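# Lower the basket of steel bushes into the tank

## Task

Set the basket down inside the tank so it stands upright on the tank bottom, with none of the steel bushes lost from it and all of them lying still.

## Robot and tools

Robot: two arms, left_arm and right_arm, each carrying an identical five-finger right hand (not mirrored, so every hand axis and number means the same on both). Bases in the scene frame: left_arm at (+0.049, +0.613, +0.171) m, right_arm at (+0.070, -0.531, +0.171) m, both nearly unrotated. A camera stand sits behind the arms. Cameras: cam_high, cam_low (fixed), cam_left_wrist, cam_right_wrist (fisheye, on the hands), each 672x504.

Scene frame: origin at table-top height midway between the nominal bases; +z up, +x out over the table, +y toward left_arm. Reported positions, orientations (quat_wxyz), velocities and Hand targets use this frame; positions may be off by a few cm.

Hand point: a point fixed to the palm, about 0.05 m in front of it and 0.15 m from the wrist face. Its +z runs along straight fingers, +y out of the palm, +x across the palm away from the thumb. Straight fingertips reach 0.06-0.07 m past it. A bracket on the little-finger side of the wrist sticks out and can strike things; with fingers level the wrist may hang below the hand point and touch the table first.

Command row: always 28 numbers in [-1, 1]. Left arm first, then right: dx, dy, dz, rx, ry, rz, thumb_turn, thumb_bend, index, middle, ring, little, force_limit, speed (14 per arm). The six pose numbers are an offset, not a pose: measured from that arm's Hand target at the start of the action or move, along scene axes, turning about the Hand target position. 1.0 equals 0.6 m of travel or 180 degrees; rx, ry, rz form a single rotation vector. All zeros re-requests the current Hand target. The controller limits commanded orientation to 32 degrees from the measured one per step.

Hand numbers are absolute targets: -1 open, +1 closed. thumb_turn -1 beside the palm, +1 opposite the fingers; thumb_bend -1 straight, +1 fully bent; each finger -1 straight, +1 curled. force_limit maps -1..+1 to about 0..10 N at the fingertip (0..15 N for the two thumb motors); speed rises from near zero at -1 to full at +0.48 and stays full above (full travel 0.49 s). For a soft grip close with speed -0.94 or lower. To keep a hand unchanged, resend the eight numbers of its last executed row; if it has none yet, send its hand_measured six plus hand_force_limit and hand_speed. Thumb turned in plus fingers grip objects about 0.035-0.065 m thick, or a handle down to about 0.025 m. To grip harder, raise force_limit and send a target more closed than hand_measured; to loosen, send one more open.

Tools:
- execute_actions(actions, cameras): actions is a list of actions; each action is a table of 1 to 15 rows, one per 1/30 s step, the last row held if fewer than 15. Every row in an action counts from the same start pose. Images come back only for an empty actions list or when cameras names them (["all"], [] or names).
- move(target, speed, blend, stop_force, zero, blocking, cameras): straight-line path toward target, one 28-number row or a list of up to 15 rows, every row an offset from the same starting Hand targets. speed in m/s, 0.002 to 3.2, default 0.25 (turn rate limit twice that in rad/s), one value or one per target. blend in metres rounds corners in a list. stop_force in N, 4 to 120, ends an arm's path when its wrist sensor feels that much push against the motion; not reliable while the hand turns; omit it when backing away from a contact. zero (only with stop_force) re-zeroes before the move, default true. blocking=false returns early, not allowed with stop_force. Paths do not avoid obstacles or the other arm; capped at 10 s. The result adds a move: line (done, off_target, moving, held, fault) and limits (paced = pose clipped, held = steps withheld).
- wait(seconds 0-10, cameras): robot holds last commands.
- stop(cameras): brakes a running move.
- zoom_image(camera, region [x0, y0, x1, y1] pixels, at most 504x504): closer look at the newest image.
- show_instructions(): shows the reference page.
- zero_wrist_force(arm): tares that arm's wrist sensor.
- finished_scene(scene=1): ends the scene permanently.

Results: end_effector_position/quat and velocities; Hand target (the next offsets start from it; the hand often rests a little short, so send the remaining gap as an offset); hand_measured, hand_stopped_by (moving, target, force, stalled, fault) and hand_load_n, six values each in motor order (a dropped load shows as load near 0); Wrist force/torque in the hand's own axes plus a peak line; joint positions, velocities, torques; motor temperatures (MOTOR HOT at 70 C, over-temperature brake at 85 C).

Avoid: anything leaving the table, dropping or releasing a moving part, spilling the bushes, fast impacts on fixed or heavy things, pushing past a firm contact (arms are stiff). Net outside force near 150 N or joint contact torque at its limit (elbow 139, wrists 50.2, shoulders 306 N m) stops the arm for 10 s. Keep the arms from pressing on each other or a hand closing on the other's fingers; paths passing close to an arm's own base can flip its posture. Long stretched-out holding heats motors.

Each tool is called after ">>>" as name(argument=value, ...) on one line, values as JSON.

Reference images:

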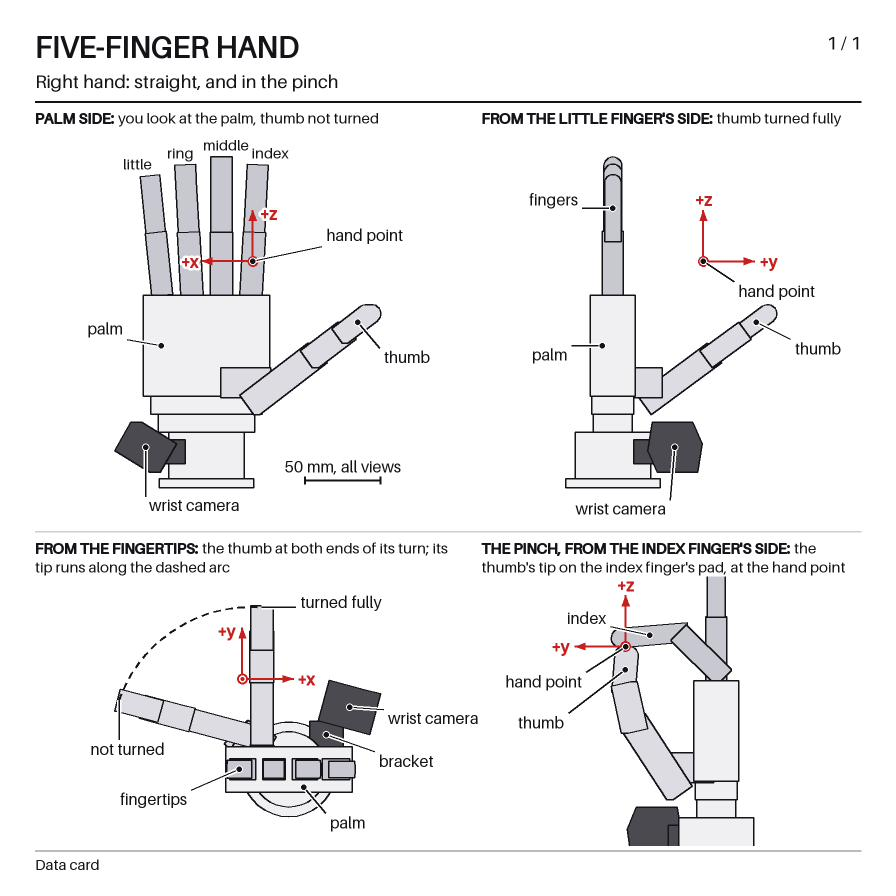

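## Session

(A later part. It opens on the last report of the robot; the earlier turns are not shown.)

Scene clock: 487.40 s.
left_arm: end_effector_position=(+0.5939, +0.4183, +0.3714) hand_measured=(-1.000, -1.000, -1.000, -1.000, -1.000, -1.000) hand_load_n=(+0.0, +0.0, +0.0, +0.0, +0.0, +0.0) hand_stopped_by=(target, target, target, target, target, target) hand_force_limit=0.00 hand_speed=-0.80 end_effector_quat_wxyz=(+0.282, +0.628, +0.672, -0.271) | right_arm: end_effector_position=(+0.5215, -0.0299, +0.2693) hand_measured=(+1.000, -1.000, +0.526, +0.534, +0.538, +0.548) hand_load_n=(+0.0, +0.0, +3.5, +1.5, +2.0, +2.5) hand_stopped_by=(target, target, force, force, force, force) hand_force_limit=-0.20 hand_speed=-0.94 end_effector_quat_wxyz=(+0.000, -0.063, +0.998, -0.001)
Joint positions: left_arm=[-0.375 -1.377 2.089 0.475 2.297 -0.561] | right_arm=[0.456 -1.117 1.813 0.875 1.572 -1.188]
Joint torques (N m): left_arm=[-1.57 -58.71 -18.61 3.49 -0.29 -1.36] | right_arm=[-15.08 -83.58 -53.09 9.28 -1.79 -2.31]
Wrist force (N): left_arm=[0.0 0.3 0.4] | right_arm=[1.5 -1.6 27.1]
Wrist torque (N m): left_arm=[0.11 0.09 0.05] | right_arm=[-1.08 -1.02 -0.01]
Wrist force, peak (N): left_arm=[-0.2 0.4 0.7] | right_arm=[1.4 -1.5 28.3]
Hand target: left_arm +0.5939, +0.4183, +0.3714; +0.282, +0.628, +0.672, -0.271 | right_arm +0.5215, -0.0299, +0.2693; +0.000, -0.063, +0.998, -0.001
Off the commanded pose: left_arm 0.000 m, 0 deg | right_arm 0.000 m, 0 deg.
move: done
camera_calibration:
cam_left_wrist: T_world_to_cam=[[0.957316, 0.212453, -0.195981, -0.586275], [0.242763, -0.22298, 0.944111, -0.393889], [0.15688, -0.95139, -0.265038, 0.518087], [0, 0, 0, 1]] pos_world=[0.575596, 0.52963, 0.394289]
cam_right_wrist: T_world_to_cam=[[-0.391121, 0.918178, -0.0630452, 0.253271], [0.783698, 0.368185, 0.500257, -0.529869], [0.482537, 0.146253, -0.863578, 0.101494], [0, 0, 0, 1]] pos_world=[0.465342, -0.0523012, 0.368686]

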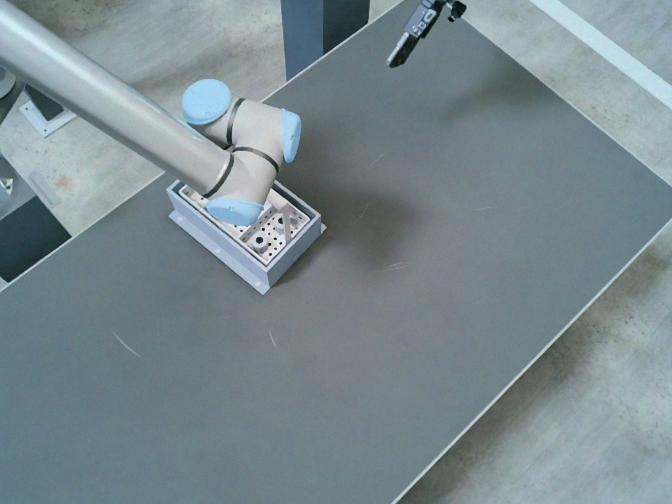

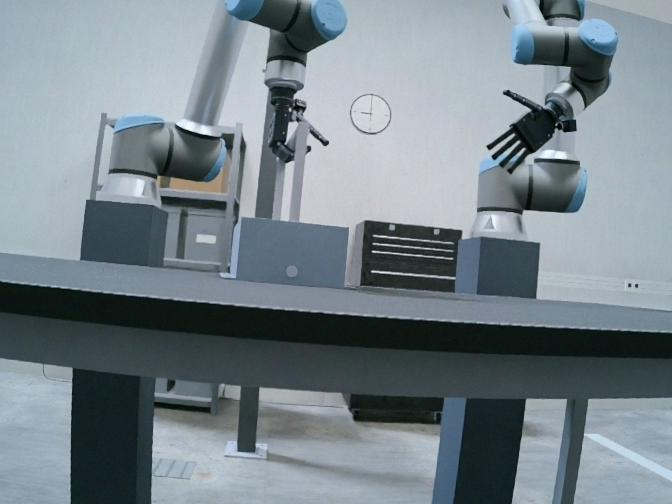

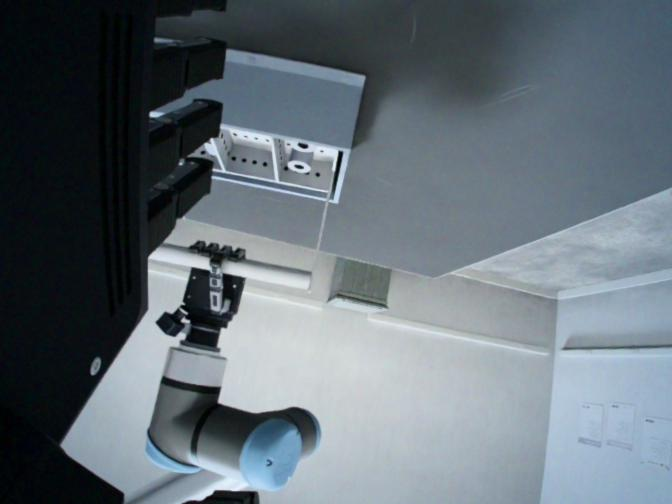

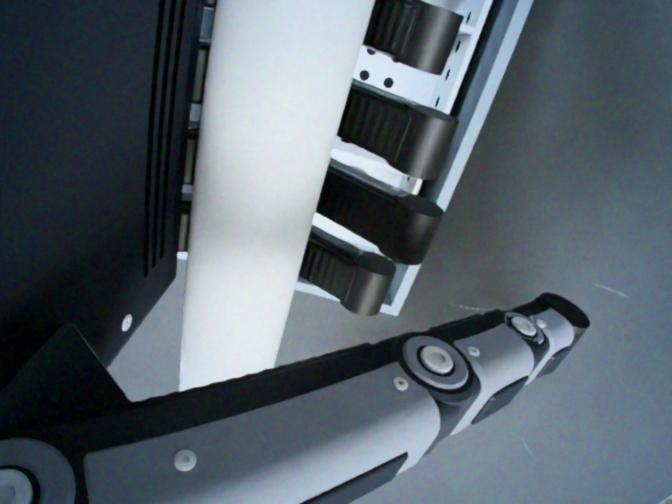

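>>> move(target=[0,0,0,0,0,0,-1,-1,-1,-1,-1,-1,0,-0.8, 0,0,-0.09,0,0,0,1,-1,0.8,0.8,0.8,0.8,-0.2,-0.94], speed=0.015, stop_force=12, cameras=["cam_high","cam_left_wrist","cam_right_wrist"])

>>> zoom_image(camera="cam_high", region=[150, 130, 340, 300])

>>> zoom_image(camera="cam_left_wrist", region=[210, 130, 370, 270])

Scene clock: 500.50 s.
left_arm: end_effector_position=(+0.5939, +0.4183, +0.3714) hand_measured=(-1.000, -1.000, -1.000, -1.000, -1.000, -1.000) hand_load_n=(+0.0, +0.0, +0.0, +0.0, +0.0, +0.0) hand_stopped_by=(target, target, target, target, target, target) hand_force_limit=0.00 hand_speed=-0.80 end_effector_quat_wxyz=(+0.282, +0.628, +0.672, -0.271) | right_arm: end_effector_position=(+0.5215, -0.0299, +0.2371) hand_measured=(+1.000, -1.000, +0.526, +0.536, +0.538, +0.548) hand_load_n=(+0.0, +0.0, +0.0, +0.0, +1.5, +3.0) hand_stopped_by=(target, target, force, force, force, force) hand_force_limit=-0.20 hand_speed=-0.94 end_effector_quat_wxyz=(+0.000, -0.063, +0.998, -0.001)
Joint positions: left_arm=[-0.375 -1.377 2.089 0.475 2.297 -0.561] | right_arm=[0.456 -1.081 1.829 0.823 1.572 -1.188]
Joint torques (N m): left_arm=[-1.03 -59.51 -18.74 3.62 -0.09 -1.34] | right_arm=[-11.74 -79.67 -47 8.24 -0.3 -2.12]
Wrist force (N): left_arm=[0.2 0.4 0.2] | right_arm=[1.6 -3.0 16.4]
Wrist torque (N m): left_arm=[0.14 0.07 0.06] | right_arm=[-0.76 -1.16 -0.11]
Wrist force, peak (N): left_arm=[0.7 0.3 0.6] | right_arm=[1.5 -1.2 27.9]
Hand target: left_arm +0.5939, +0.4183, +0.3714; +0.282, +0.628, +0.672, -0.271 | right_arm +0.5215, -0.0299, +0.2371; +0.000, -0.063, +0.998, -0.001 (not the last commanded pose)
Off the commanded pose: left_arm 0.000 m, 0 deg | right_arm 0.022 m, 0 deg.
move: contact (right_arm)
camera_calibration:
cam_left_wrist: T_world_to_cam=[[0.957316, 0.212453, -0.195981, -0.586275], [0.242763, -0.22298, 0.944111, -0.393889], [0.15688, -0.95139, -0.265038, 0.518087], [0, 0, 0, 1]] pos_world=[0.575596, 0.52963, 0.394289]
cam_right_wrist: T_world_to_cam=[[-0.391193, 0.918144, -0.0630903, 0.251282], [0.783662, 0.368269, 0.500251, -0.513688], [0.482537, 0.146253, -0.863579, 0.0736007], [0, 0, 0, 1]] pos_world=[0.465342, -0.0523014, 0.336386]
Images, in order (width x height): cam_high 672x504, cam_left_wrist 672x504, cam_right_wrist 672x504.

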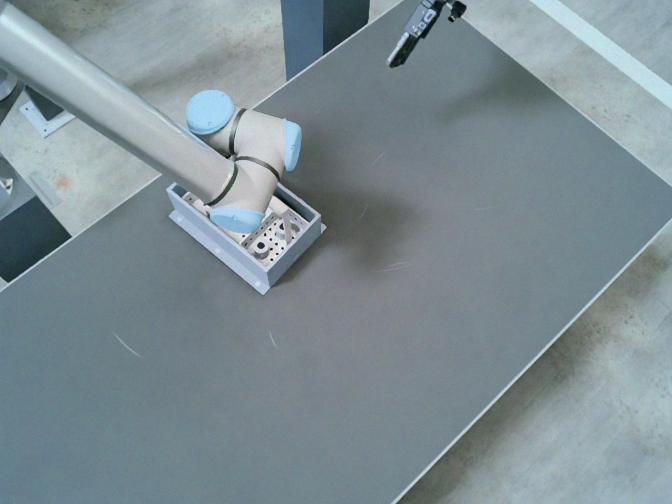

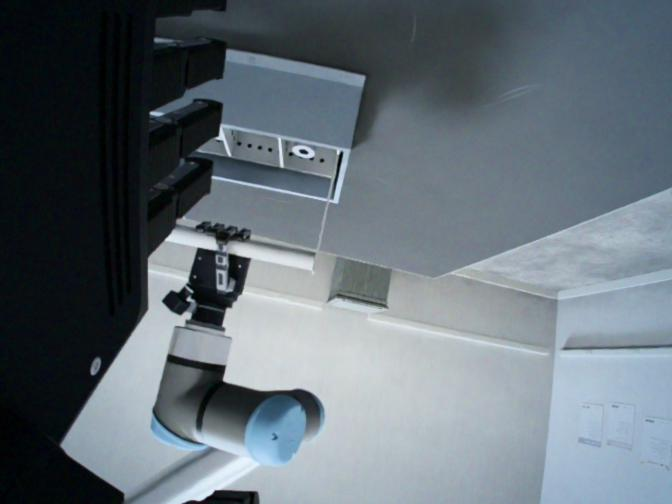

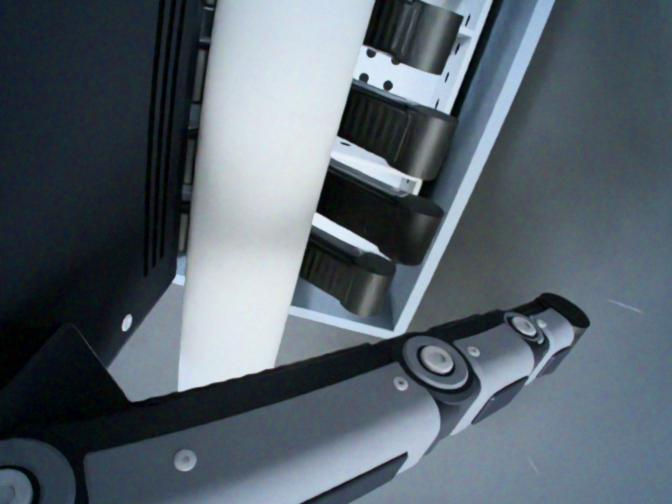

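Scaled by 2.653 from the camera's 672x504 image, which has a finer 960x720 frame.

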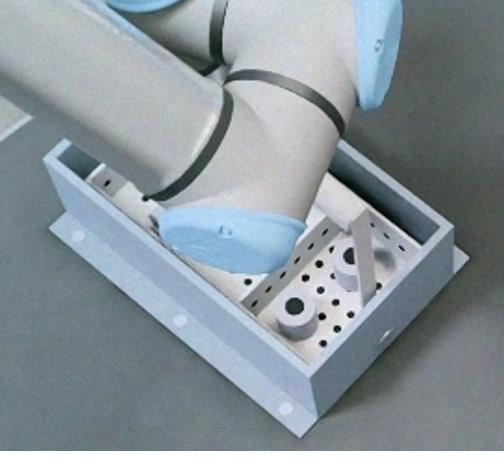

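Scaled by 3.150 from the camera's 672x504 image, which has a finer 960x720 frame.

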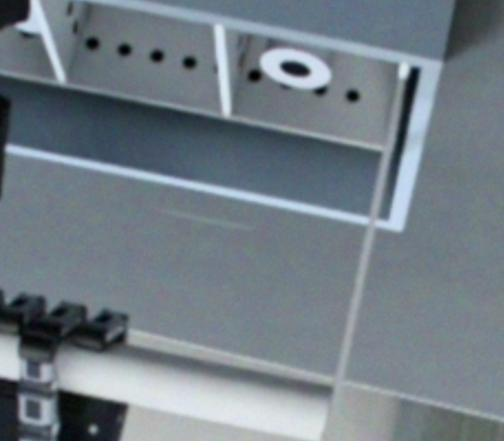

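>>> move(target=[0,0,0,0,0,0,-1,-1,-1,-1,-1,-1,0,-0.8, 0,0,-0.006,0,0,0,1,-1,0.8,0.8,0.8,0.8,-0.2,-0.94], speed=0.01, stop_force=14)

Scene clock: 505.87 s.
left_arm: end_effector_position=(+0.5939, +0.4183, +0.3714) hand_measured=(-1.000, -1.000, -1.000, -1.000, -1.000, -1.000) hand_load_n=(+0.0, +0.0, +0.0, +0.0, +0.0, +0.0) hand_stopped_by=(target, target, target, target, target, target) hand_force_limit=0.00 hand_speed=-0.80 end_effector_quat_wxyz=(+0.282, +0.628, +0.672, -0.271) | right_arm: end_effector_position=(+0.5216, -0.0298, +0.2365) hand_measured=(+1.000, -1.000, +0.526, +0.536, +0.538, +0.548) hand_load_n=(+0.0, +0.0, +0.0, +0.0, +0.0, +0.5) hand_stopped_by=(target, target, force, force, force, force) hand_force_limit=-0.20 hand_speed=-0.94 end_effector_quat_wxyz=(+0.000, -0.063, +0.998, -0.001)
Joint positions: left_arm=[-0.375 -1.377 2.089 0.475 2.297 -0.561] | right_arm=[0.456 -1.08 1.829 0.823 1.572 -1.188]
Joint torques (N m): left_arm=[-0.2 -58.79 -18.63 3.46 -0.2 -1.4] | right_arm=[-11.59 -69.03 -42.35 6.59 0.02 -1.95]
Wrist force (N): left_arm=[-0.1 0.1 0.6] | right_arm=[1.2 -1.2 3.9]
Wrist torque (N m): left_arm=[0.07 0.09 0.04] | right_arm=[-0.31 -0.38 -0.03]
Wrist force, peak (N): left_arm=[0.0 0.3 0.8] | right_arm=[1.4 -3.0 16.9]
Hand target: left_arm +0.5939, +0.4183, +0.3714; +0.282, +0.628, +0.672, -0.271 | right_arm +0.5216, -0.0298, +0.2365; +0.000, -0.063, +0.998, -0.001 (not the last commanded pose)
Off the commanded pose: left_arm 0.000 m, 0 deg | right_arm 0.003 m, 0 deg.
move: contact (right_arm)

>>> move(target=[0,0,0,0,0,0,-1,-1,-1,-1,-1,-1,0,-0.8, 0,0,0,0,0,0,1,-1,-1,-1,-1,-1,-0.2,-0.5], cameras=["all"])

Scene clock: 512.43 s.
left_arm: end_effector_position=(+0.5939, +0.4183, +0.3714) hand_measured=(-1.000, -1.000, -1.000, -1.000, -1.000, -1.000) hand_load_n=(+0.0, -0.5, +0.0, +0.0, +0.0, +0.0) hand_stopped_by=(target, target, target, target, target, target) hand_force_limit=0.00 hand_speed=-0.80 end_effector_quat_wxyz=(+0.282, +0.628, +0.672, -0.271) | right_arm: end_effector_position=(+0.5216, -0.0298, +0.2365) hand_measured=(+1.000, -1.000, -1.000, -1.000, -1.000, -1.000) hand_load_n=(+0.0, +0.0, +0.0, +0.0, +0.0, +0.0) hand_stopped_by=(target, target, target, target, target, target) hand_force_limit=-0.20 hand_speed=-0.50 end_effector_quat_wxyz=(+0.000, -0.063, +0.998, -0.001)
Joint positions: left_arm=[-0.375 -1.377 2.089 0.475 2.297 -0.561] | right_arm=[0.456 -1.08 1.829 0.823 1.572 -1.188]
Joint torques (N m): left_arm=[-2.03 -59.11 -18.57 3.57 -0.28 -1.45] | right_arm=[-11.77 -64.46 -36.85 3.97 0.29 -2.22]
Wrist force (N): left_arm=[0.2 0.2 0.5] | right_arm=[1.5 -1.0 0.7]
Wrist torque (N m): left_arm=[0.08 0.06 0.06] | right_arm=[-0.18 -0.17 -0.02]
Wrist force, peak (N): left_arm=[0.2 0.4 0.8] | right_arm=[1.6 -1.7 4.2]
Hand target: left_arm +0.5939, +0.4183, +0.3714; +0.282, +0.628, +0.672, -0.271 | right_arm +0.5216, -0.0298, +0.2365; +0.000, -0.063, +0.998, -0.001
Off the commanded pose: left_arm 0.000 m, 0 deg | right_arm 0.000 m, 0 deg.
move: done
camera_calibration:
cam_left_wrist: T_world_to_cam=[[0.957316, 0.212453, -0.195981, -0.586275], [0.242763, -0.22298, 0.944111, -0.393889], [0.15688, -0.95139, -0.265038, 0.518087], [0, 0, 0, 1]] pos_world=[0.575596, 0.52963, 0.394289]
cam_right_wrist: T_world_to_cam=[[-0.391166, 0.91816, -0.0630121, 0.251159], [0.783632, 0.368191, 0.500356, -0.513578], [0.482607, 0.146344, -0.863524, 0.0730591], [0, 0, 0, 1]] pos_world=[0.465442, -0.0522012, 0.335886]

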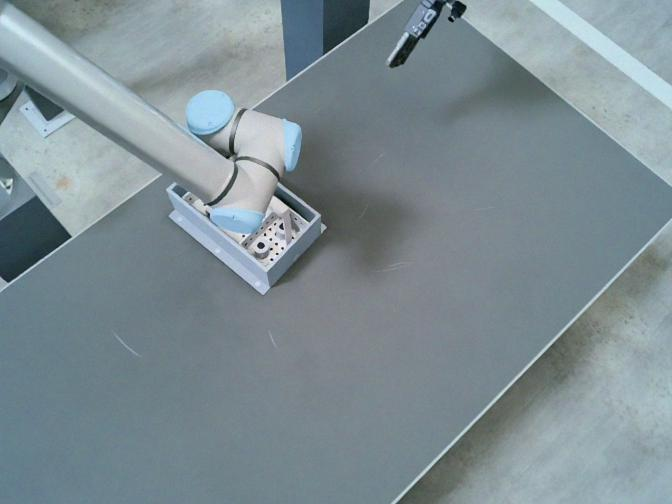

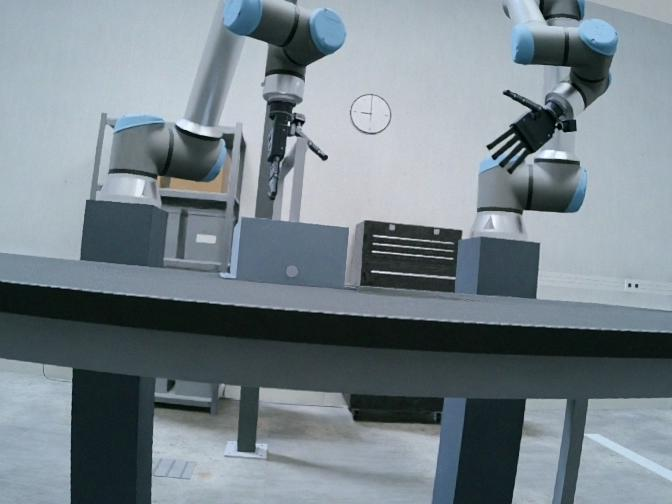

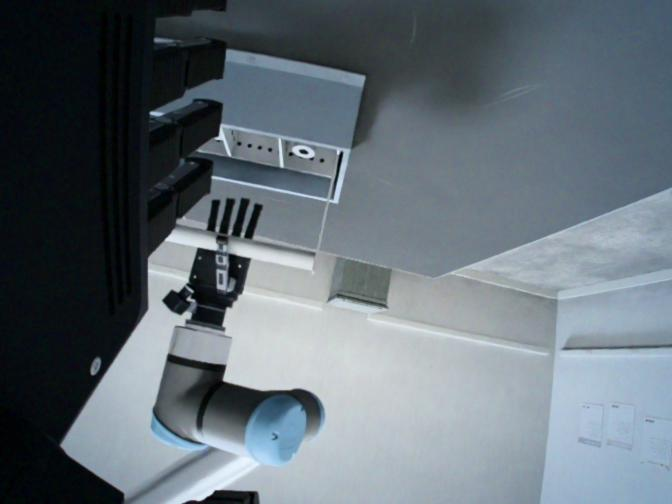

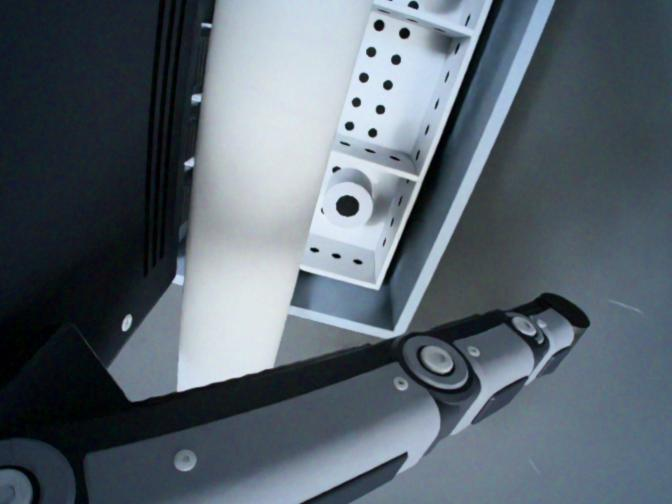

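>>> move(target=[[0,0,0,0,0,0,-1,-1,-1,-1,-1,-1,0,-0.8, 0,0,0.15,0,0,0,1,-1,-1,-1,-1,-1,-0.2,-0.5],[0,0,0,0,0,0,-1,-1,-1,-1,-1,-1,0,-0.8, -0.05,-0.2,0.4,0,0,0,1,-1,-1,-1,-1,-1,-0.2,-0.5]], speed=[0.06,0.25], blend=[0.01,0], cameras=["all"])

>>> zoom_image(camera="cam_high", region=[150, 130, 340, 300])

Scene clock: 520.83 s.
left_arm: end_effector_position=(+0.5939, +0.4183, +0.3714) hand_measured=(-1.000, -1.000, -1.000, -1.000, -1.000, -1.000) hand_load_n=(+0.0, +0.0, +0.0, +0.0, +0.0, +0.0) hand_stopped_by=(target, target, target, target, target, target) hand_force_limit=0.00 hand_speed=-0.80 end_effector_quat_wxyz=(+0.282, +0.628, +0.672, -0.271) | right_arm: end_effector_position=(+0.4916, -0.1498, +0.4764) hand_measured=(+1.000, -1.000, -1.000, -1.000, -1.000, -1.000) hand_load_n=(+0.0, +0.0, +0.0, +0.0, +0.0, +0.0) hand_stopped_by=(target, target, target, target, target, target) hand_force_limit=-0.20 hand_speed=-0.50 end_effector_quat_wxyz=(+0.000, -0.063, +0.998, -0.001)
Joint positions: left_arm=[-0.375 -1.377 2.089 0.475 2.297 -0.561] | right_arm=[0.273 -1.456 1.845 1.181 1.572 -1.371]
Joint torques (N m): left_arm=[-0.84 -57.85 -18.53 3.34 -0.44 -1.45] | right_arm=[-13.97 -49.03 -43.67 4.87 -2.66 1]
Wrist force (N): left_arm=[0.0 0.2 0.7] | right_arm=[1.3 -1.1 0.1]
Wrist torque (N m): left_arm=[0.08 0.08 0.05] | right_arm=[-0.10 -0.18 0.01]
Wrist force, peak (N): left_arm=[-0.1 0.3 1.0] | right_arm=[2.0 -2.7 -1.8]
Hand target: left_arm +0.5939, +0.4183, +0.3714; +0.282, +0.628, +0.672, -0.271 | right_arm +0.4916, -0.1498, +0.4765; +0.000, -0.063, +0.998, -0.001
Off the commanded pose: left_arm 0.000 m, 0 deg | right_arm 0.000 m, 0 deg.
move: done
camera_calibration:
cam_left_wrist: T_world_to_cam=[[0.957316, 0.212453, -0.195981, -0.586275], [0.242763, -0.22298, 0.944111, -0.393889], [0.15688, -0.95139, -0.265038, 0.518087], [0, 0, 0, 1]] pos_world=[0.575596, 0.52963, 0.394289]
cam_right_wrist: T_world_to_cam=[[-0.391121, 0.918178, -0.0630452, 0.364716], [0.783698, 0.368185, 0.500257, -0.565845], [0.482537, 0.146253, -0.863578, 0.312218], [0, 0, 0, 1]] pos_world=[0.435442, -0.172201, 0.575686]

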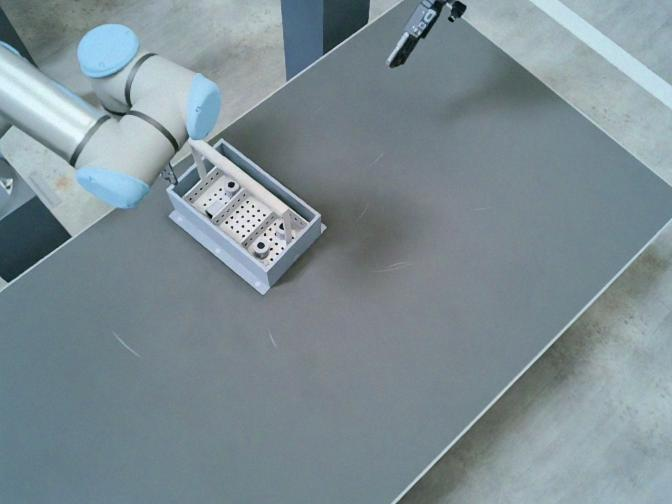

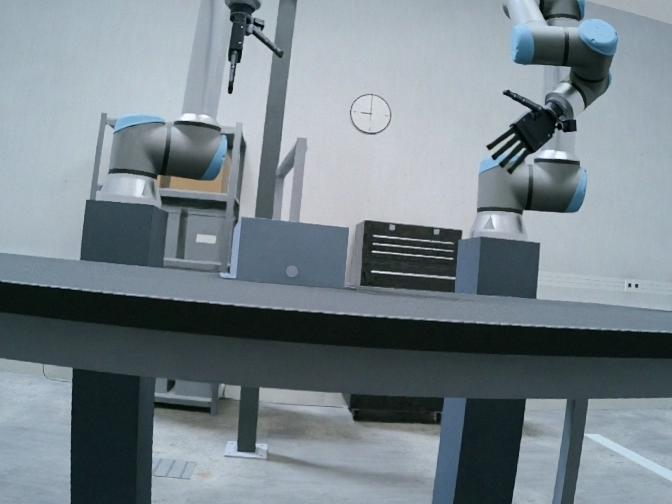

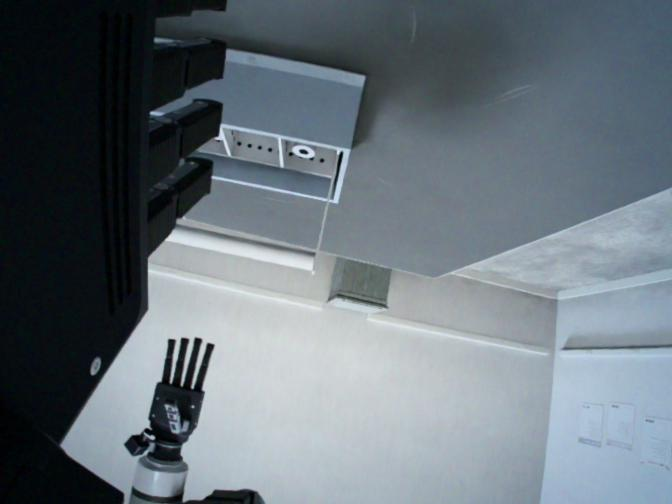

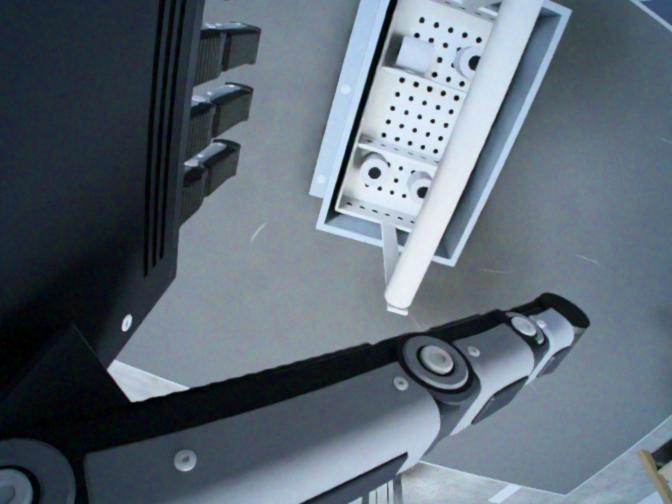

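Scaled by 2.653 from the camera's 672x504 image, which has a finer 960x720 frame.

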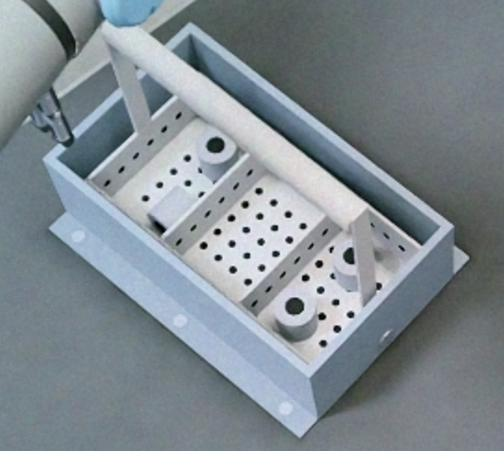

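Basket sits flat in the tank with all four bushes inside and the hand is clear.

>>> finished_scene()

The scene is finished: the task was done.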